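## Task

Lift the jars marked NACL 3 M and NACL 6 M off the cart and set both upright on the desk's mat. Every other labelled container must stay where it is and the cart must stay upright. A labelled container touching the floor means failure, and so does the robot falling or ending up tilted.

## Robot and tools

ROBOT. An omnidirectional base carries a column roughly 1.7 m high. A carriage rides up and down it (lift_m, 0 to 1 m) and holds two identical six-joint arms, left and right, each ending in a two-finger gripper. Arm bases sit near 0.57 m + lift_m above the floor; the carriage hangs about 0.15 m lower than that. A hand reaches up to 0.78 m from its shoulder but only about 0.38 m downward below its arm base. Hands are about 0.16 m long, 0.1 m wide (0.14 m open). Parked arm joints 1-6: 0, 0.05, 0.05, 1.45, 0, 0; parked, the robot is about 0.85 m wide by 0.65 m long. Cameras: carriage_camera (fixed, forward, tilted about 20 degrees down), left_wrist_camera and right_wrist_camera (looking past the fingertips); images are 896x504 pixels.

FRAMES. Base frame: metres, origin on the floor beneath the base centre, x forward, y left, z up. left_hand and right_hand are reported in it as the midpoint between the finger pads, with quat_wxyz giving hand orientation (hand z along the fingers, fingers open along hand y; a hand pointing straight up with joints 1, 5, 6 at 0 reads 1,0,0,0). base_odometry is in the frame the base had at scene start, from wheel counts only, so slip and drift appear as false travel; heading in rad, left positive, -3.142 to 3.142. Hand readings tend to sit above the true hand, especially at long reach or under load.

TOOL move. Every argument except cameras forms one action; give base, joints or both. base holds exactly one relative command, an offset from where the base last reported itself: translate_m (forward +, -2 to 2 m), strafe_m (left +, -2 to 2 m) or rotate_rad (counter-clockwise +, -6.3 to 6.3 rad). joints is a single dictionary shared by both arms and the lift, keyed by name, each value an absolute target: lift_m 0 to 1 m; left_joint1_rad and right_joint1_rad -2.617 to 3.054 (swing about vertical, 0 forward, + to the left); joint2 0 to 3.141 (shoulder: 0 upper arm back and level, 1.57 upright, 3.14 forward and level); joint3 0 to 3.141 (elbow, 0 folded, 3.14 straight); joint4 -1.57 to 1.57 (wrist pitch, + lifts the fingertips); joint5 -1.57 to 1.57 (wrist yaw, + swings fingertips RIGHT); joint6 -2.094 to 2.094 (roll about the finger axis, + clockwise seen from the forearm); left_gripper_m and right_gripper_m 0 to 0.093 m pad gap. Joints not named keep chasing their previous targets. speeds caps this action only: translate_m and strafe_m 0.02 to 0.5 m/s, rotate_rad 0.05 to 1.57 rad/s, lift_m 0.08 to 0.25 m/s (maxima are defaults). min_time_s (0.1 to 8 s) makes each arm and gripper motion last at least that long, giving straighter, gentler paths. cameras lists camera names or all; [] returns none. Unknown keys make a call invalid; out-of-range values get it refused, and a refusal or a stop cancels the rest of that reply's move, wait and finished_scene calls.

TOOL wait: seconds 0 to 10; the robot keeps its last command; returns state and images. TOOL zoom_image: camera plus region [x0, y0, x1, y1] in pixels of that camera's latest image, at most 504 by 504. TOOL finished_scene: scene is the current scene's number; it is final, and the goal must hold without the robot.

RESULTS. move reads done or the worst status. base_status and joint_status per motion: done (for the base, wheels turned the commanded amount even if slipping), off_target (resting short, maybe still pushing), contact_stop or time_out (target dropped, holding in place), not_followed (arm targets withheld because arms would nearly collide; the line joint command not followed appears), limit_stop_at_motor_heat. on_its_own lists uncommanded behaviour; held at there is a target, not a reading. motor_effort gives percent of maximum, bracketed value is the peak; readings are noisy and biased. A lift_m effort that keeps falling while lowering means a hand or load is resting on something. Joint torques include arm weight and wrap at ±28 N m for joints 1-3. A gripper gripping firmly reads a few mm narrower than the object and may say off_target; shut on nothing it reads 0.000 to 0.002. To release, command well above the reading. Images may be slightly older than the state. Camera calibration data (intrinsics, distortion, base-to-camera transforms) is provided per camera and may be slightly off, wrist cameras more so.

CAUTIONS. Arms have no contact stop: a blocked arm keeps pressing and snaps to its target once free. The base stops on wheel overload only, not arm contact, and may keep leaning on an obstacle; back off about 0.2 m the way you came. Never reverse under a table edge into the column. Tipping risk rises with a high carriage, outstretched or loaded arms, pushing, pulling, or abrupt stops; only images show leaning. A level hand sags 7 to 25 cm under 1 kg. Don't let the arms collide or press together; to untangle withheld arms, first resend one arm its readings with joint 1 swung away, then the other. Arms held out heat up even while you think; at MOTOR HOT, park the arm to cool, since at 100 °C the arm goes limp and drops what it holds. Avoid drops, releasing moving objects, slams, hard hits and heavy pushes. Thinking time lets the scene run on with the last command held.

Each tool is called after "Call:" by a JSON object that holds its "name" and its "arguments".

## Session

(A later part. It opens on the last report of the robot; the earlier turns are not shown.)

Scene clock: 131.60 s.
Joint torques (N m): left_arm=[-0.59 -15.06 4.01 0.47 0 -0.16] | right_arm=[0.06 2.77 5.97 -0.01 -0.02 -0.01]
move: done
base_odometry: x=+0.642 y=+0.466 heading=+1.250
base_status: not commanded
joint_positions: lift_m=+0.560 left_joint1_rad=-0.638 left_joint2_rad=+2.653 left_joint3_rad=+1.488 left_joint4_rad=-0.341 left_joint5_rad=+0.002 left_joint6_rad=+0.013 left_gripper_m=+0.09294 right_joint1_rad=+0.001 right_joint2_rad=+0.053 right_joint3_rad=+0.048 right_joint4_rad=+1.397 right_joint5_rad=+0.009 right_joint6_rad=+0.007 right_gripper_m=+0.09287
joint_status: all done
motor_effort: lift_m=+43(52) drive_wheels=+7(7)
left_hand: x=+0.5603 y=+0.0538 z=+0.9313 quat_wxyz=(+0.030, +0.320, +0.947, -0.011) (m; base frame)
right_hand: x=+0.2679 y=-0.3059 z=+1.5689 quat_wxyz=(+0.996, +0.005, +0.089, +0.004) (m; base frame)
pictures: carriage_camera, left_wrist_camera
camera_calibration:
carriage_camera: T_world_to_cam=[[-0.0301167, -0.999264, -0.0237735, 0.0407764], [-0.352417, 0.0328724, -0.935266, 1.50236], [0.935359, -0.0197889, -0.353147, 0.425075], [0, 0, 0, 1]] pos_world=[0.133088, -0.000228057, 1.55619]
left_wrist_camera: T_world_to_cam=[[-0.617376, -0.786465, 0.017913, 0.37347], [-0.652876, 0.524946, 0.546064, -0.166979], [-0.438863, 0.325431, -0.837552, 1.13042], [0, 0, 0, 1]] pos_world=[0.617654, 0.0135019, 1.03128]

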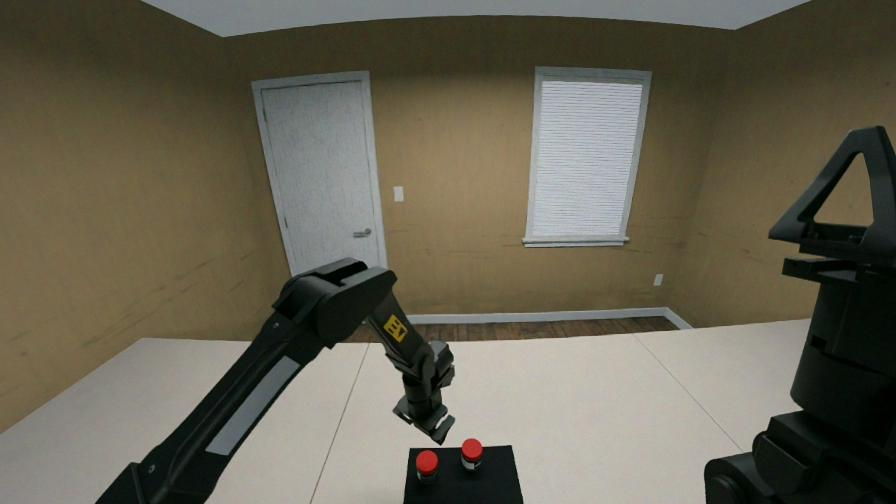

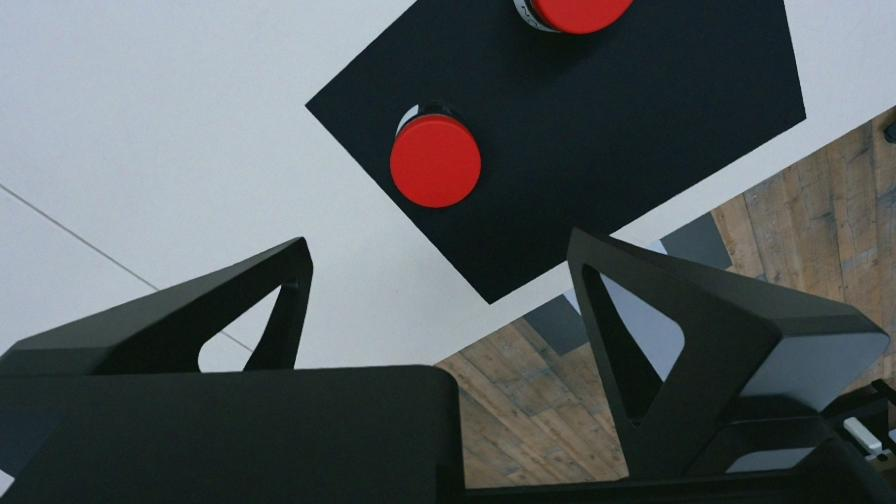

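Call:
{"name": "finished_scene", "arguments": {"scene": 3}}

The scene is finished: the task was done.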